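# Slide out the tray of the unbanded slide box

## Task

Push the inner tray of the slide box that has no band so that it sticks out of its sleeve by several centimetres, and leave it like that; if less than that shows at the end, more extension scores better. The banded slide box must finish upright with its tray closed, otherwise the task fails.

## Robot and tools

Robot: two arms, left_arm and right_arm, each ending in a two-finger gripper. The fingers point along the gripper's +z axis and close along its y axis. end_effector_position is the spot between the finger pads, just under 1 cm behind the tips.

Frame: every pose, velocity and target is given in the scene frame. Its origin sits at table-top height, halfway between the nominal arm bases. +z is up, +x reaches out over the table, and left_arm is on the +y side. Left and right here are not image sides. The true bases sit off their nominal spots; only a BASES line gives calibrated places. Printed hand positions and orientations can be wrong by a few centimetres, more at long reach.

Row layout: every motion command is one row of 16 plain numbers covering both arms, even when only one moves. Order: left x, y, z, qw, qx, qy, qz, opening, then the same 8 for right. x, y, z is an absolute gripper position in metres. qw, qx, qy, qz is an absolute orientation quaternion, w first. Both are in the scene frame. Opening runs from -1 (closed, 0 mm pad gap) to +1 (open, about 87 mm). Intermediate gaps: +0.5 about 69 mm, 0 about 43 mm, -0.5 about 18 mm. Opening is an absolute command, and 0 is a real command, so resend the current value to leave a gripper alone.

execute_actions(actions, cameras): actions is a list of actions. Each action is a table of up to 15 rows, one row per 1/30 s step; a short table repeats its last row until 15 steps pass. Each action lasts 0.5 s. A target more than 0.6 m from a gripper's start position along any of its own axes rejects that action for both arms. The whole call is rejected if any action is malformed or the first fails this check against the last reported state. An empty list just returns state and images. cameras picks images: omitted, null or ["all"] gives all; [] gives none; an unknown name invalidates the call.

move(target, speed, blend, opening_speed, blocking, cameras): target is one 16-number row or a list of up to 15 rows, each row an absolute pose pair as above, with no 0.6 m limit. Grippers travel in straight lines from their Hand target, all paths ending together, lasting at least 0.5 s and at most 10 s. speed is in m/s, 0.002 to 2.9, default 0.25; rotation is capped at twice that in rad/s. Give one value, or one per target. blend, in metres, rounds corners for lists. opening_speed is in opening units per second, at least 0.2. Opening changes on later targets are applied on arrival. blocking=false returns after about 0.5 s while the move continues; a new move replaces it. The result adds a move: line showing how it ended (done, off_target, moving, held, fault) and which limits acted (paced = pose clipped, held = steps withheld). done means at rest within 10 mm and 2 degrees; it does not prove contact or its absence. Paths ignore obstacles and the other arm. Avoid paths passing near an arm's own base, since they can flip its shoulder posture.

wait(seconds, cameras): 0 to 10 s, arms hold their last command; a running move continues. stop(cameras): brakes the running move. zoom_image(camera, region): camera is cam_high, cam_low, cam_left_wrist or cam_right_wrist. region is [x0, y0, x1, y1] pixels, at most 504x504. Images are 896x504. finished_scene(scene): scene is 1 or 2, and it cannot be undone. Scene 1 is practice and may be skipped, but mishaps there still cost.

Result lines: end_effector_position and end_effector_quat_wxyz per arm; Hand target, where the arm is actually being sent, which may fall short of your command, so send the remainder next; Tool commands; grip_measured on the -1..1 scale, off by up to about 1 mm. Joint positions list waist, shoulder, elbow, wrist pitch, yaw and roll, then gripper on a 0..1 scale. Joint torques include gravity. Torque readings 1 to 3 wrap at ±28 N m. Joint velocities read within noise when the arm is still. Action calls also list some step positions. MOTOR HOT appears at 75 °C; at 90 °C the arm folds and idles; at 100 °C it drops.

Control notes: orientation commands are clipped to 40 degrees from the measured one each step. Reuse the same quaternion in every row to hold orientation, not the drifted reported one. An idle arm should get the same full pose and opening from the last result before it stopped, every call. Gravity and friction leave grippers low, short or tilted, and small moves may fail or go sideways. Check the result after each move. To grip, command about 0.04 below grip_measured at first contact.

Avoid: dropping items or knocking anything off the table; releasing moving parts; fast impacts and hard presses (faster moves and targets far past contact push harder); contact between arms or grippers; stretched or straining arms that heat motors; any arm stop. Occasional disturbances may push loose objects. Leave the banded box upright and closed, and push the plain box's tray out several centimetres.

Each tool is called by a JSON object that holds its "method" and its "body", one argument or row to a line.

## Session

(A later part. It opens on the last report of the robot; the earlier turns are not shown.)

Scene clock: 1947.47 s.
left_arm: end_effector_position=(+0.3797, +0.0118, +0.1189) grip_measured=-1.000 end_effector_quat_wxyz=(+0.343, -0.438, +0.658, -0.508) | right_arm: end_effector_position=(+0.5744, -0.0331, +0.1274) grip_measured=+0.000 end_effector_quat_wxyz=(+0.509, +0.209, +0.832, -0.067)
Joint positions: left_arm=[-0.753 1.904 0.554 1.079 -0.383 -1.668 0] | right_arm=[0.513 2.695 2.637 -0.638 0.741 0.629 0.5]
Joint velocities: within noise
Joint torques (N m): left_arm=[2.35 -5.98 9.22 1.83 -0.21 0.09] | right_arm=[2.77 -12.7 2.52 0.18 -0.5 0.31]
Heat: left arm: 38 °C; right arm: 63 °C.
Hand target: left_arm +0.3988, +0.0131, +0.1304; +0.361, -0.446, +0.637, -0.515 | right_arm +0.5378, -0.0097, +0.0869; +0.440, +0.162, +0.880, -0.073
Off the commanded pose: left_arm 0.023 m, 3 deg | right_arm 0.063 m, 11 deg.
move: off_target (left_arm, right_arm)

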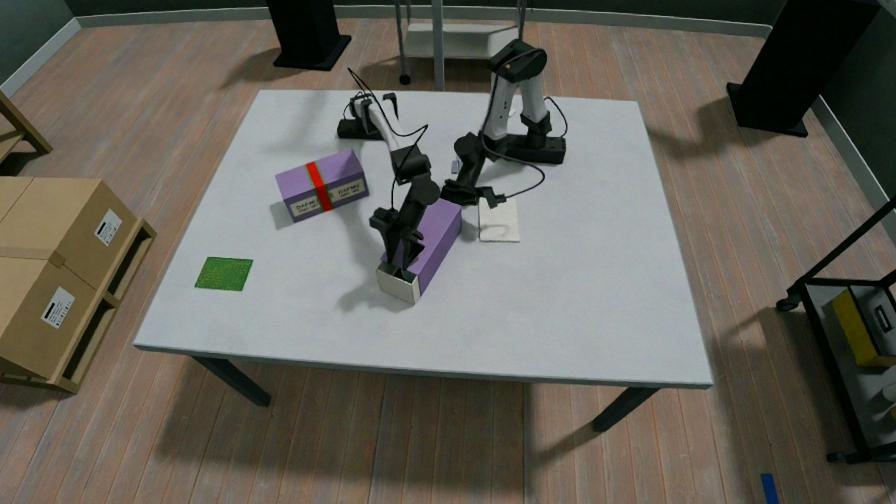

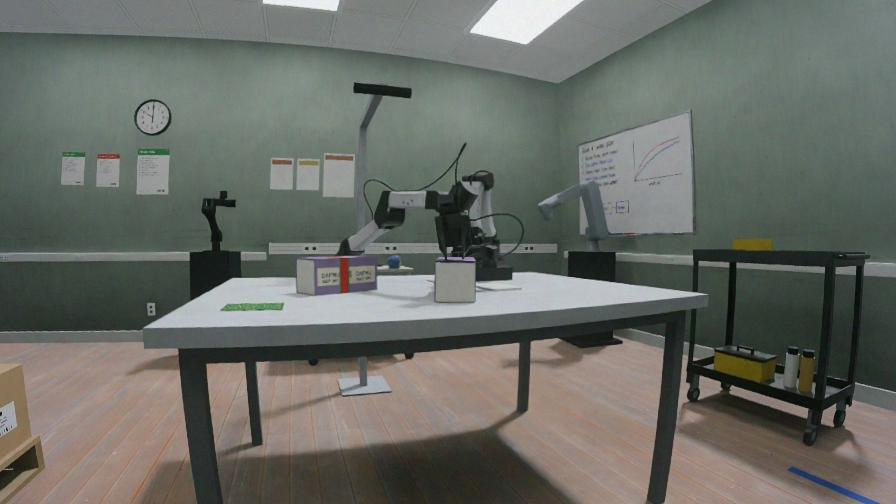

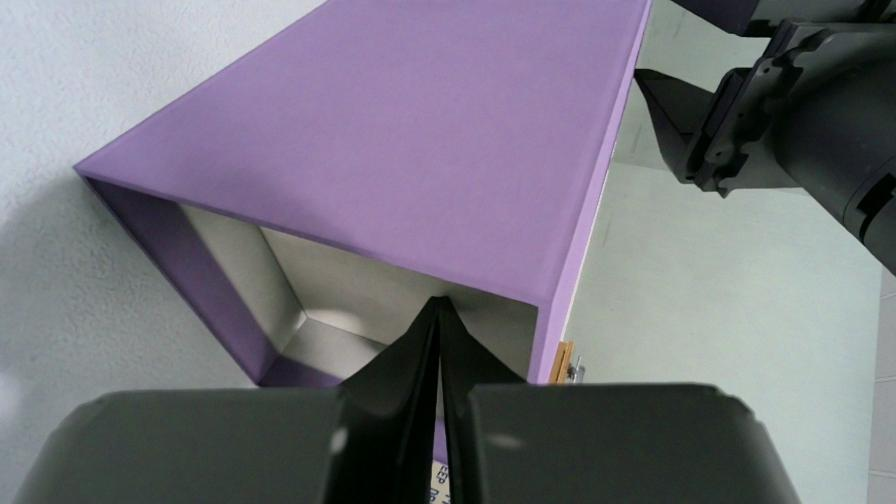

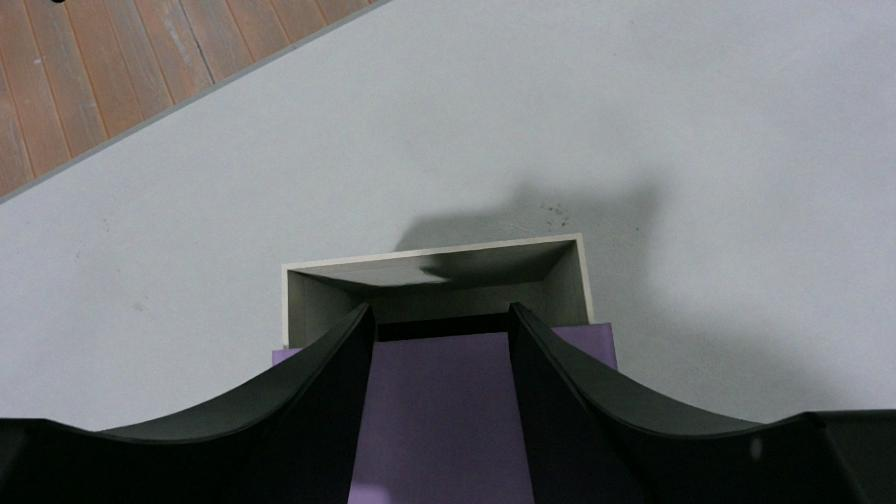

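{"method": "move", "body": {
  "target": [
    [0.435,0.002,0.13,0.3609,-0.4458,0.6365,-0.5155,-1,0.535,-0.008,0.085,0.44,0.16,0.882,-0.07,0]
  ],
  "speed": 0.06
}}

Scene clock: 1953.80 s.
left_arm: end_effector_position=(+0.4184, +0.0027, +0.1197) grip_measured=-1.000 end_effector_quat_wxyz=(+0.347, -0.443, +0.654, -0.506) | right_arm: end_effector_position=(+0.5632, -0.0191, +0.1287) grip_measured=+0.000 end_effector_quat_wxyz=(+0.508, +0.197, +0.836, -0.064)
Joint positions: left_arm=[-0.697 1.985 0.701 1.02 -0.343 -1.656 0] | right_arm=[0.542 2.653 2.566 -0.619 0.746 0.631 0.5]
Joint velocities: within noise
Joint torques (N m): left_arm=[1.91 -7.21 9.17 1.84 -0.14 0.1] | right_arm=[0.64 -12.07 2.48 0.51 -0.55 0.28]
Heat: left arm: 37 °C; right arm: 63 °C.
Hand target: left_arm +0.4340, +0.0028, +0.1302; +0.361, -0.446, +0.637, -0.515 | right_arm +0.5358, -0.0090, +0.0868; +0.442, +0.162, +0.879, -0.070
Off the commanded pose: left_arm 0.020 m, 3 deg | right_arm 0.053 m, 10 deg.
move: off_target (left_arm, right_arm)

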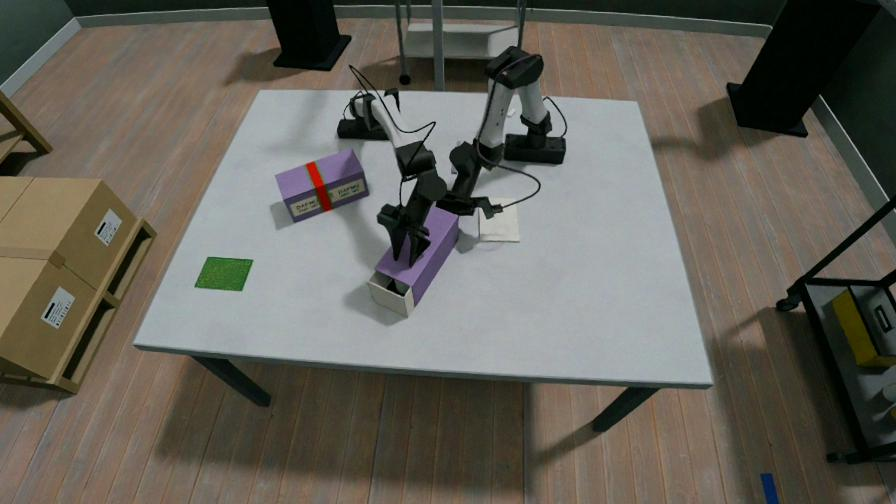

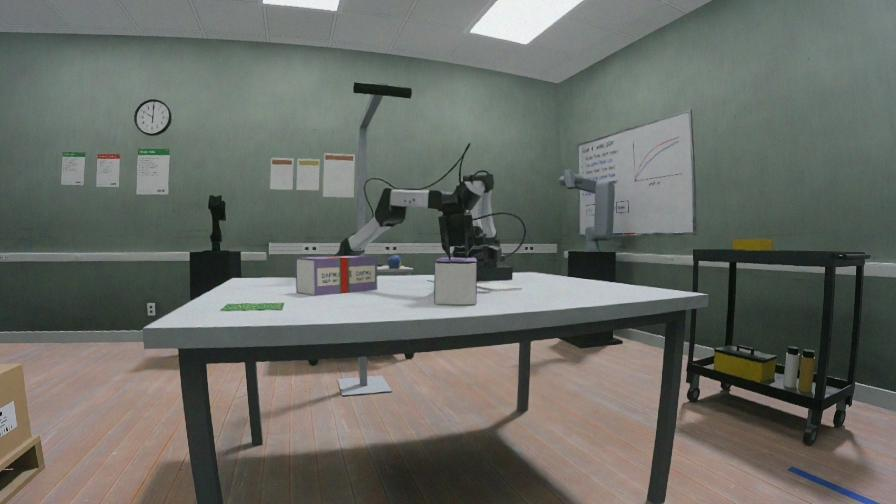

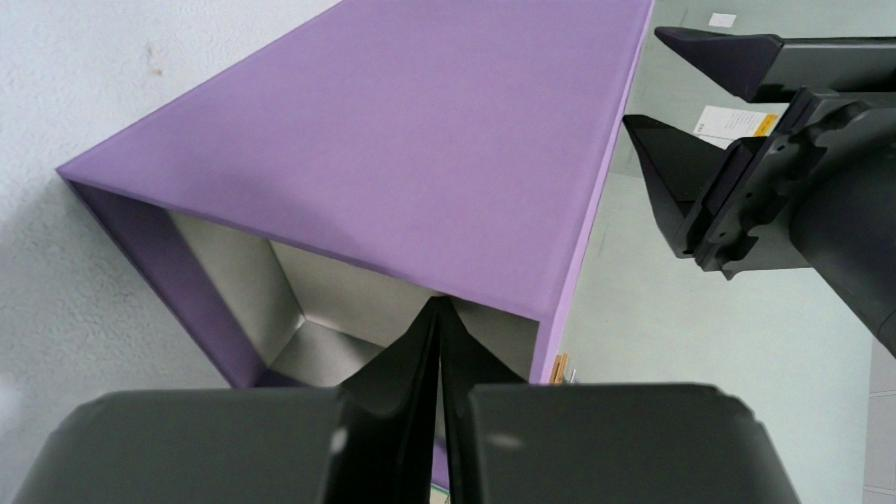

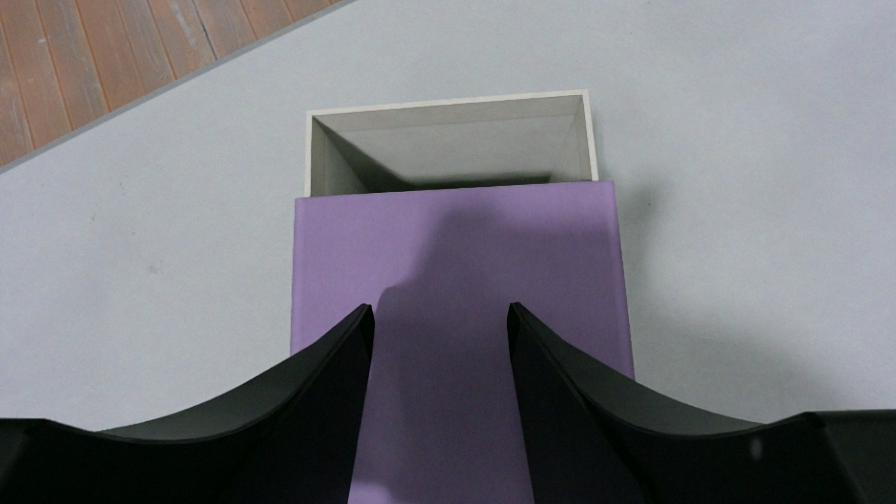

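{"method": "move", "body": {
  "target": [
    [0.36,0.02,0.13,0.3609,-0.4458,0.6365,-0.5155,-1,0.56,-0.018,0.19,0.50,0.17,0.845,-0.07,0],
    [0.31,0.04,0.13,0.3609,-0.4458,0.6365,-0.5155,-1,0.632,-0.04,0.185,0.52,0.15,0.835,-0.07,0],
    [0.31,0.04,0.13,0.3609,-0.4458,0.6365,-0.5155,-1,0.632,-0.04,0.13,0.52,0.15,0.835,-0.07,0]
  ],
  "speed": 0.12,
  "cameras": ["cam_high","cam_right_wrist"]
}}

Scene clock: 1982.83 s.
left_arm: end_effector_position=(+0.3106, +0.0381, +0.1189) grip_measured=-1.000 end_effector_quat_wxyz=(+0.356, -0.443, +0.650, -0.505) | right_arm: end_effector_position=(+0.6276, -0.0453, +0.1224) grip_measured=+0.000 end_effector_quat_wxyz=(+0.557, +0.129, +0.819, -0.052)
Joint positions: left_arm=[-0.913 1.752 0.294 1.173 -0.568 -1.711 0] | right_arm=[0.447 2.86 2.833 -0.452 0.623 0.357 0.5]
Joint velocities: within noise
Joint torques (N m): left_arm=[-0.5 -8.5 3.23 1.78 -0.18 0.02] | right_arm=[-0.5 -12.45 8.95 2.12 0.04 0.11]
Heat: left arm: 38 °C; right arm: 65 °C.
Hand target: left_arm +0.3101, +0.0400, +0.1296; +0.361, -0.446, +0.637, -0.515 | right_arm +0.6307, -0.0405, +0.1298; +0.566, +0.132, +0.813, -0.039
Off the commanded pose: left_arm 0.011 m, 2 deg | right_arm 0.010 m, 6 deg.
elbow stopped short (right arm): the move would have taken joint 3 (elbow) straighter than the controller allows.
move: off_target (left_arm, right_arm)
Images, in order (width x height): cam_high 896x504, cam_right_wrist 896x504.

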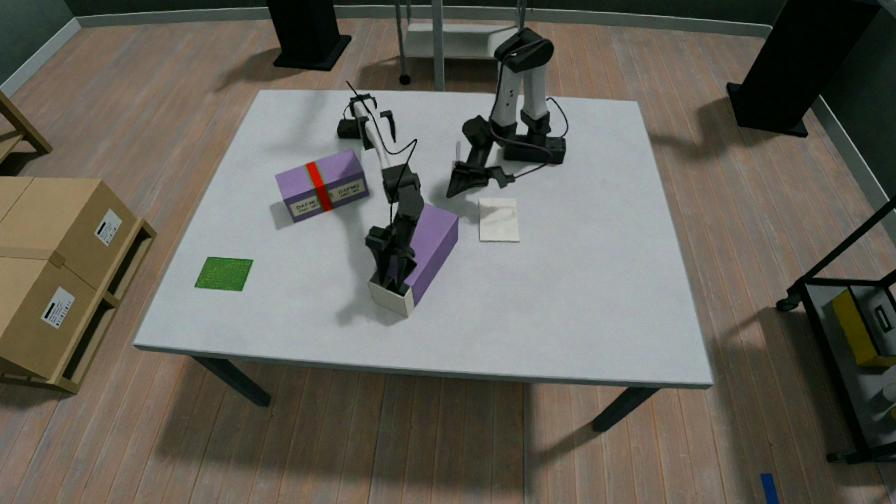

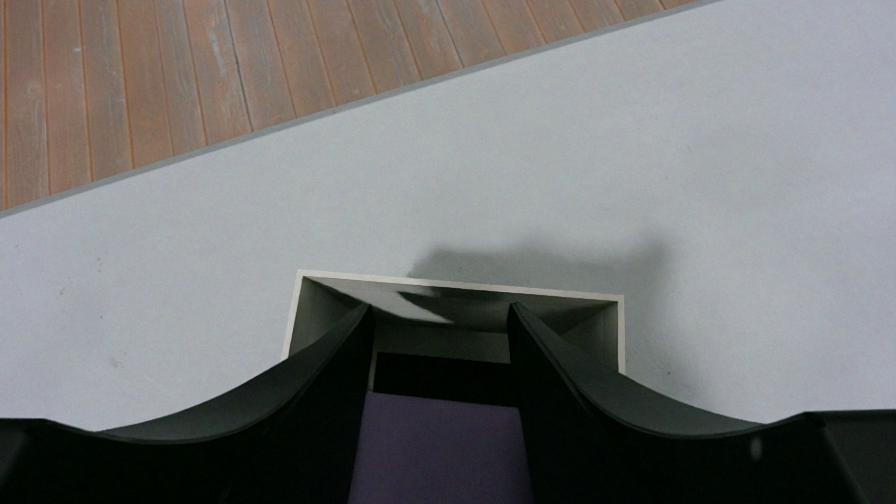

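{"method": "move", "body": {
  "target": [
    [0.26,0.055,0.13,0.3609,-0.4458,0.6365,-0.5155,-1,0.61,-0.035,0.105,0.50,0.15,0.85,-0.06,0],
    [0.26,0.055,0.13,0.3609,-0.4458,0.6365,-0.5155,-1,0.545,-0.013,0.09,0.44,0.16,0.88,-0.07,0]
  ],
  "speed": 0.06,
  "cameras": ["cam_high","cam_right_wrist","cam_left_wrist"]
}}

Scene clock: 1998.00 s.
left_arm: end_effector_position=(+0.2614, +0.0514, +0.1275) grip_measured=-1.000 end_effector_quat_wxyz=(+0.357, -0.443, +0.640, -0.516) | right_arm: end_effector_position=(+0.5694, -0.0192, +0.1152) grip_measured=+0.000 end_effector_quat_wxyz=(+0.489, +0.181, +0.851, -0.060)
Joint positions: left_arm=[-1.086 1.608 0.15 1.167 -0.735 -1.77 0] | right_arm=[0.525 2.762 2.755 -0.726 0.692 0.609 0.5]
Joint velocities: within noise
Joint torques (N m): left_arm=[-0.7 -6.46 2.93 1.46 -0.19 0.02] | right_arm=[0.59 -13.52 3.07 0.65 -0.15 0.28]
Heat: left arm: 37 °C; right arm: 65 °C.
Hand target: left_arm +0.2601, +0.0549, +0.1298; +0.361, -0.446, +0.636, -0.516 | right_arm +0.5465, -0.0133, +0.0908; +0.442, +0.160, +0.880, -0.070
Off the commanded pose: left_arm 0.005 m, 1 deg | right_arm 0.036 m, 7 deg.
move: off_target (right_arm)
Images, in order (width x height): cam_high 896x504, cam_left_wrist 896x504, cam_right_wrist 896x504.

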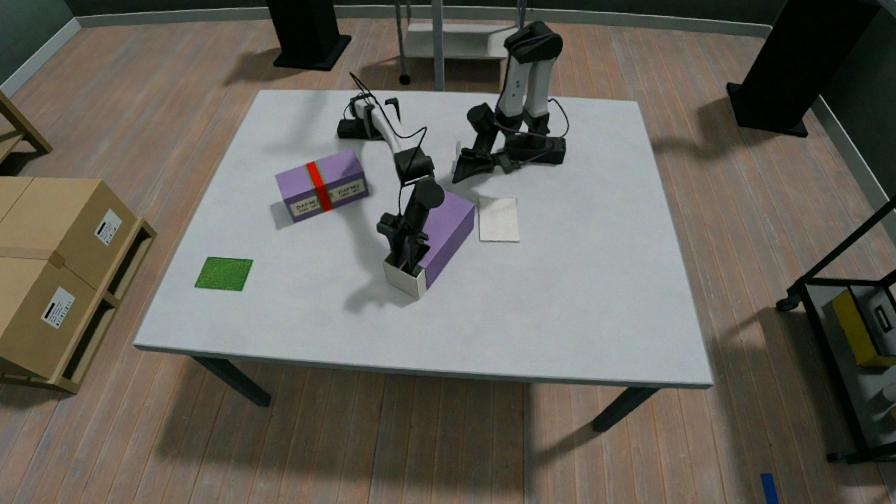

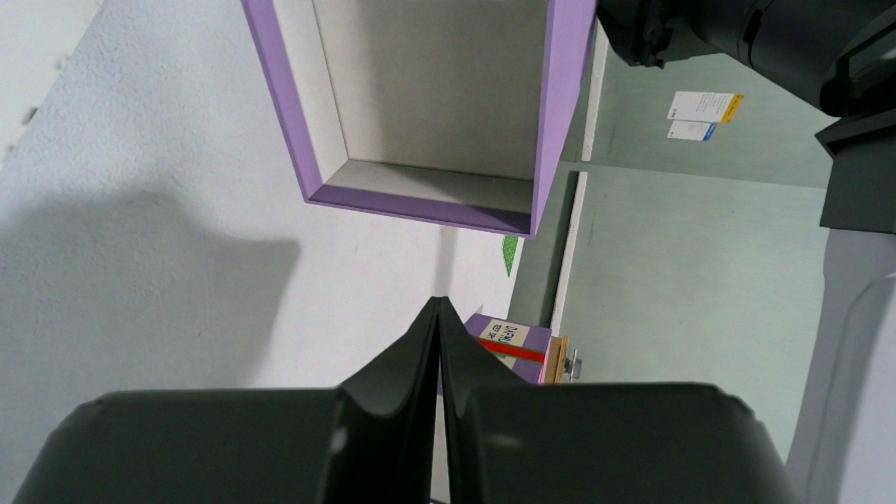

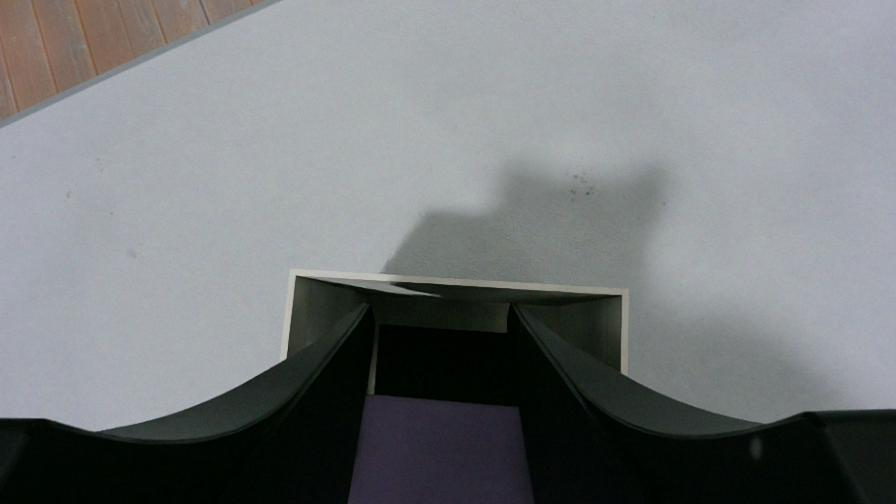

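{"method": "move", "body": {
  "target": [
    [0.32,0.034,0.135,0.3609,-0.4458,0.6365,-0.5155,-1,0.545,-0.013,0.085,0.44,0.16,0.88,-0.07,0]
  ],
  "speed": 0.1,
  "cameras": ["cam_left_wrist"]
}}

Scene clock: 2018.17 s.
left_arm: end_effector_position=(+0.3154, +0.0361, +0.1371) grip_measured=-1.000 end_effector_quat_wxyz=(+0.356, -0.448, +0.633, -0.521) | right_arm: end_effector_position=(+0.5677, -0.0198, +0.1148) grip_measured=+0.000 end_effector_quat_wxyz=(+0.487, +0.182, +0.852, -0.060)
Joint positions: left_arm=[-0.907 1.704 0.31 1.15 -0.569 -1.72 0] | right_arm=[0.526 2.747 2.728 -0.72 0.692 0.614 0.5]
Joint velocities: within noise
Joint torques (N m): left_arm=[0.65 -4.3 5.96 1.58 0 0.15] | right_arm=[0.59 -12.89 2.78 0.8 -0.16 0.29]
Heat: left arm: 35 °C; right arm: 70 °C.
Hand target: left_arm +0.3199, +0.0341, +0.1350; +0.361, -0.446, +0.636, -0.516 | right_arm +0.5462, -0.0132, +0.0860; +0.441, +0.161, +0.880, -0.071
Off the commanded pose: left_arm 0.005 m, 1 deg | right_arm 0.038 m, 7 deg.
move: off_target (right_arm)
Images, in order (width x height): cam_left_wrist 896x504.

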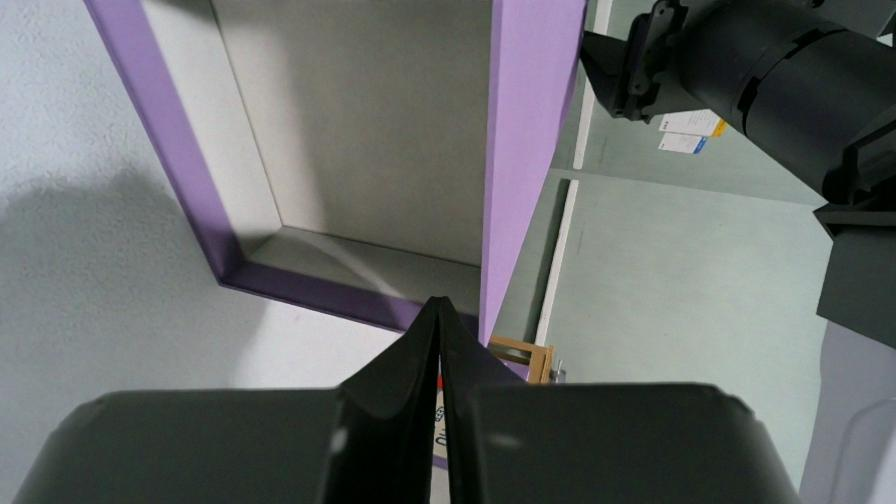

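{"method": "move", "body": {
  "target": [
    [0.36,0.030,0.118,0.3609,-0.4458,0.6365,-0.5155,-1,0.545,-0.013,0.08,0.44,0.16,0.88,-0.07,0],
    [0.44,0.005,0.118,0.3609,-0.4458,0.6365,-0.5155,-1,0.535,-0.01,0.06,0.42,0.16,0.89,-0.07,0]
  ],
  "speed": 0.06
}}

Scene clock: 2031.37 s.
left_arm: end_effector_position=(+0.4140, +0.0092, +0.0972) grip_measured=-1.000 end_effector_quat_wxyz=(+0.341, -0.442, +0.668, -0.493) | right_arm: end_effector_position=(+0.5808, -0.0346, +0.1222) grip_measured=+0.000 end_effector_quat_wxyz=(+0.519, +0.212, +0.826, -0.059)
Joint positions: left_arm=[-0.685 2.029 0.674 1.053 -0.321 -1.648 0] | right_arm=[0.506 2.673 2.554 -0.542 0.736 0.62 0.5]
Joint velocities: within noise
Joint torques (N m): left_arm=[2.24 -7.17 10.56 2.09 -0.2 0.03] | right_arm=[2.52 -11.51 1.96 -0.11 -0.7 0.42]
Heat: left arm: 36 °C; right arm: 67 °C.
Hand target: left_arm +0.4376, +0.0072, +0.1189; +0.361, -0.446, +0.637, -0.515 | right_arm +0.5378, -0.0126, +0.0636; +0.429, +0.161, +0.886, -0.070
Off the commanded pose: left_arm 0.034 m, 5 deg | right_arm 0.081 m, 15 deg.
move: off_target (left_arm, right_arm)

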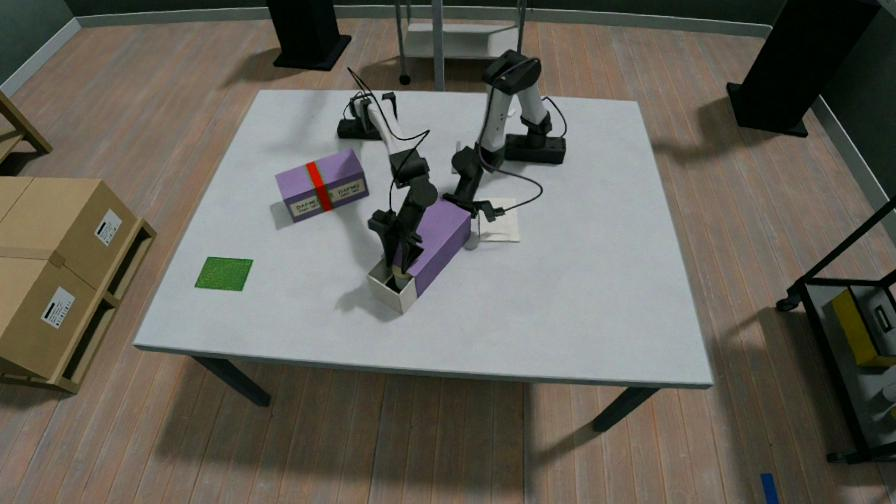

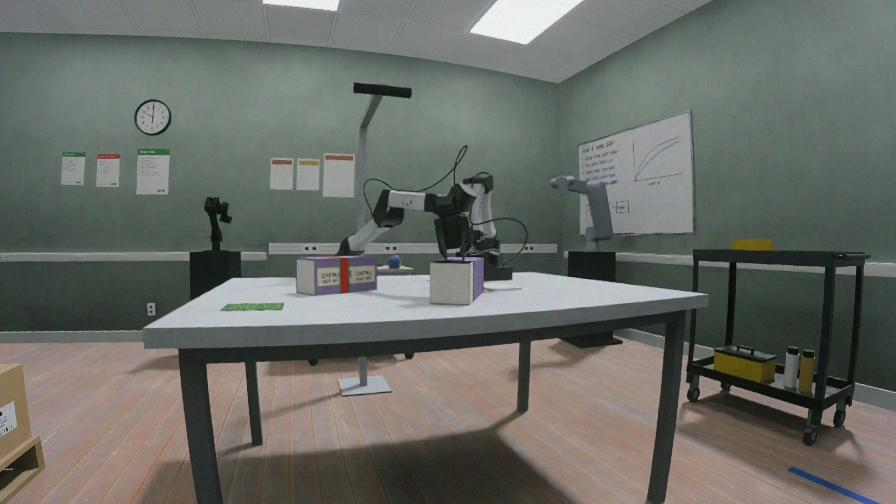

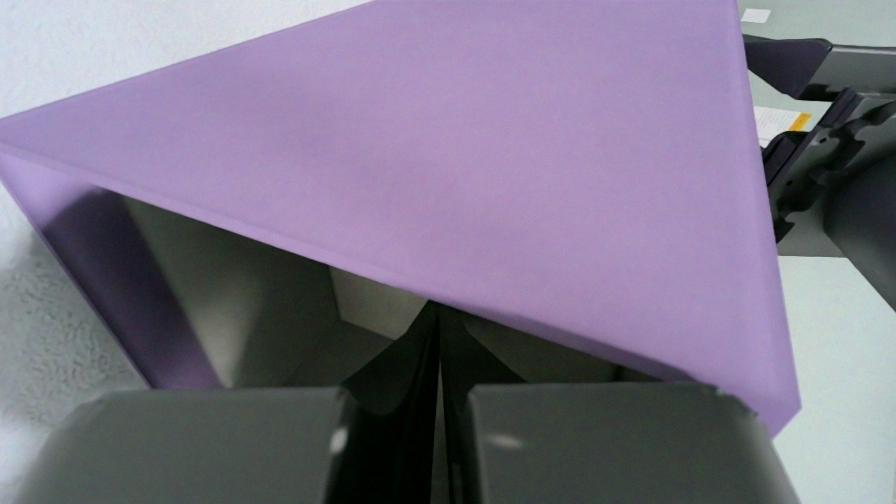

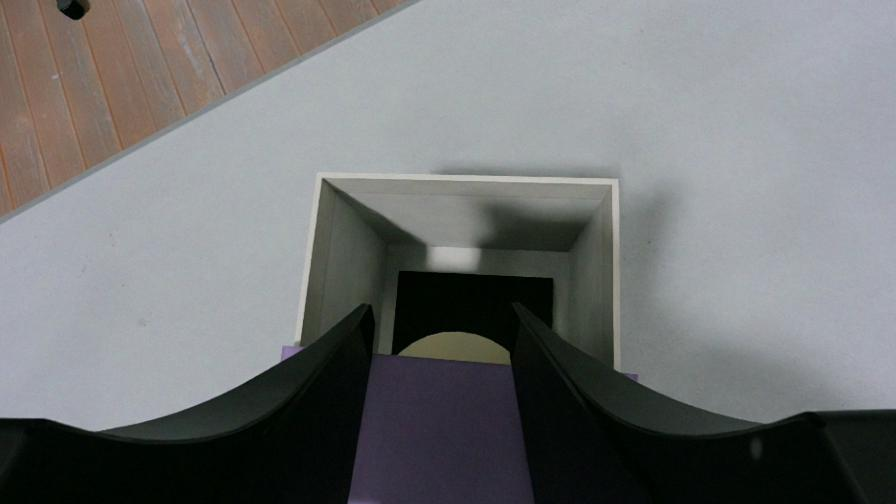

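{"method": "move", "body": {
  "target": [
    [0.39,0.017,0.115,0.35,-0.444,0.655,-0.50,-1,0.581,-0.034,0.15,0.519,0.212,0.826,-0.059,0],
    [0.28,0.05,0.115,0.3609,-0.4458,0.6365,-0.5155,-1,0.59,-0.035,0.22,0.519,0.212,0.826,-0.059,0],
    [0.26,0.10,0.15,0.3609,-0.4458,0.6365,-0.5155,-1,0.48,-0.06,0.26,0.5,0.05,0.86,-0.03,0],
    [0.26,0.15,0.18,0.3609,-0.4458,0.6365,-0.5155,-1,0.26,-0.25,0.25,0.58,0.0,0.81,0.0,0]
  ],
  "speed": [0.06,0.1,0.2,0.25]
}}

Scene clock: 2046.70 s.
left_arm: end_effector_position=(+0.2582, +0.1490, +0.1738) grip_measured=-1.000 end_effector_quat_wxyz=(+0.356, -0.448, +0.640, -0.514) | right_arm: end_effector_position=(+0.2605, -0.2507, +0.2564) grip_measured=+0.000 end_effector_quat_wxyz=(+0.588, +0.005, +0.809, -0.002)
Joint positions: left_arm=[-0.711 0.511 0.036 0.237 -0.379 -1.665 0] | right_arm=[0.062 0.802 0.756 -0.267 0.053 0.02 0.5]
Joint velocities: within noise
Joint torques (N m): left_arm=[1.01 0.24 9.51 1.62 0.02 0.17] | right_arm=[-1.13 -0.85 5.52 2.23 -0.15 -0.02]
Heat: left arm: 36 °C; right arm: 65 °C.
Hand target: left_arm +0.2600, +0.1499, +0.1801; +0.361, -0.446, +0.636, -0.516 | right_arm +0.2599, -0.2500, +0.2500; +0.582, +0.000, +0.813, +0.000
Off the commanded pose: left_arm 0.007 m, 1 deg | right_arm 0.006 m, 1 deg.
elbow stopped short (right arm): the move would have taken joint 3 (elbow) straighter than the controller allows.
move: done

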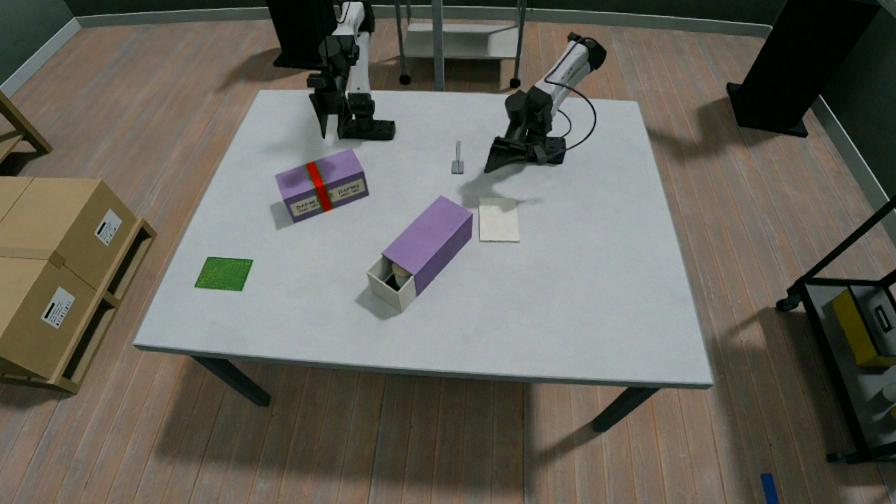

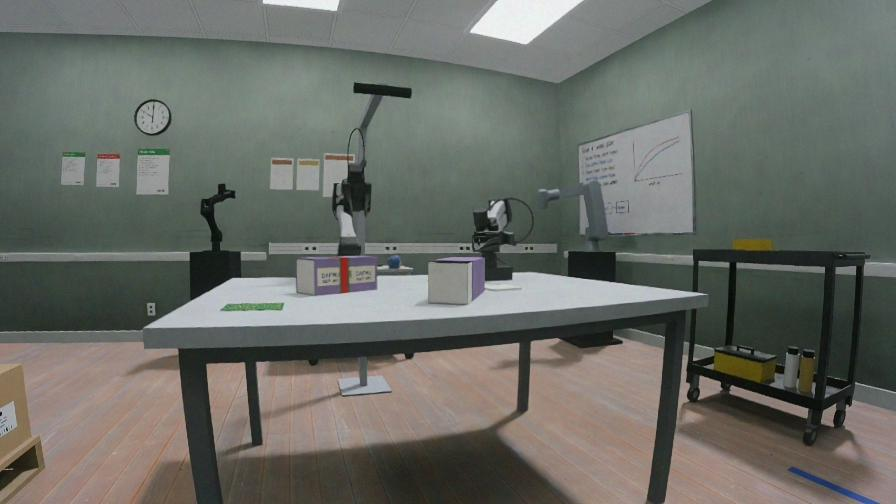

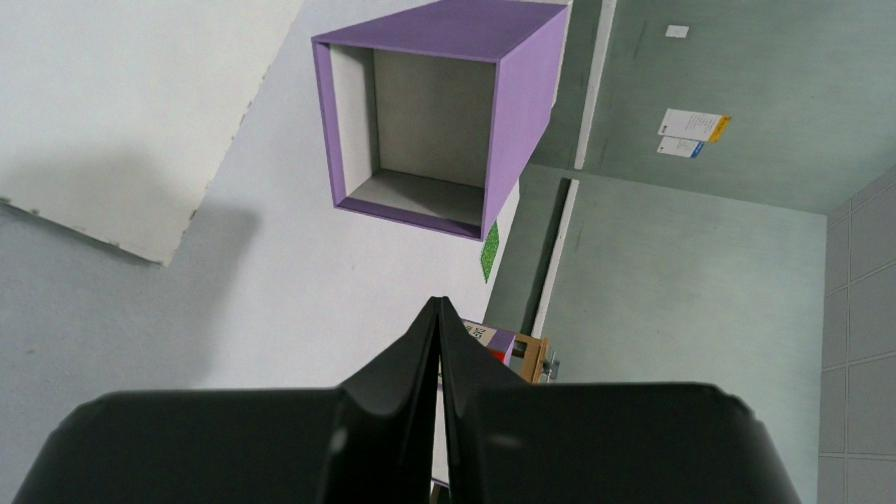

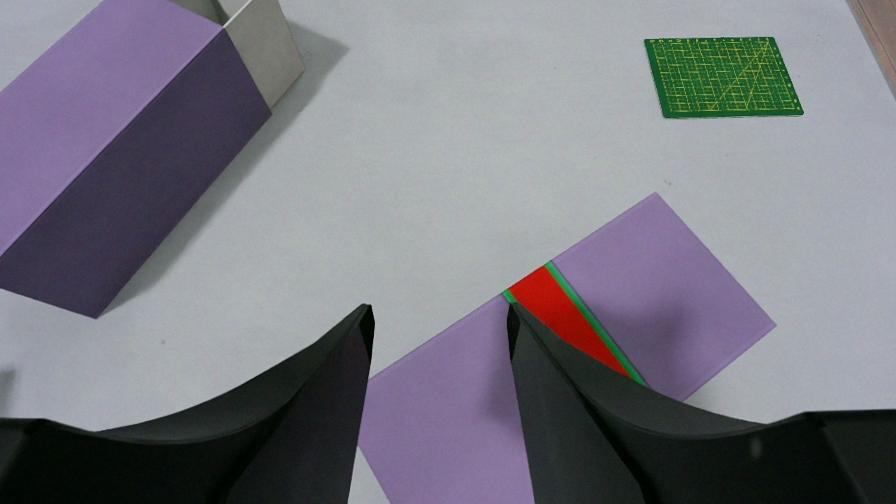

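{"method": "finished_scene", "body": {
  "scene": 2
}}

The scene is finished: the task was done.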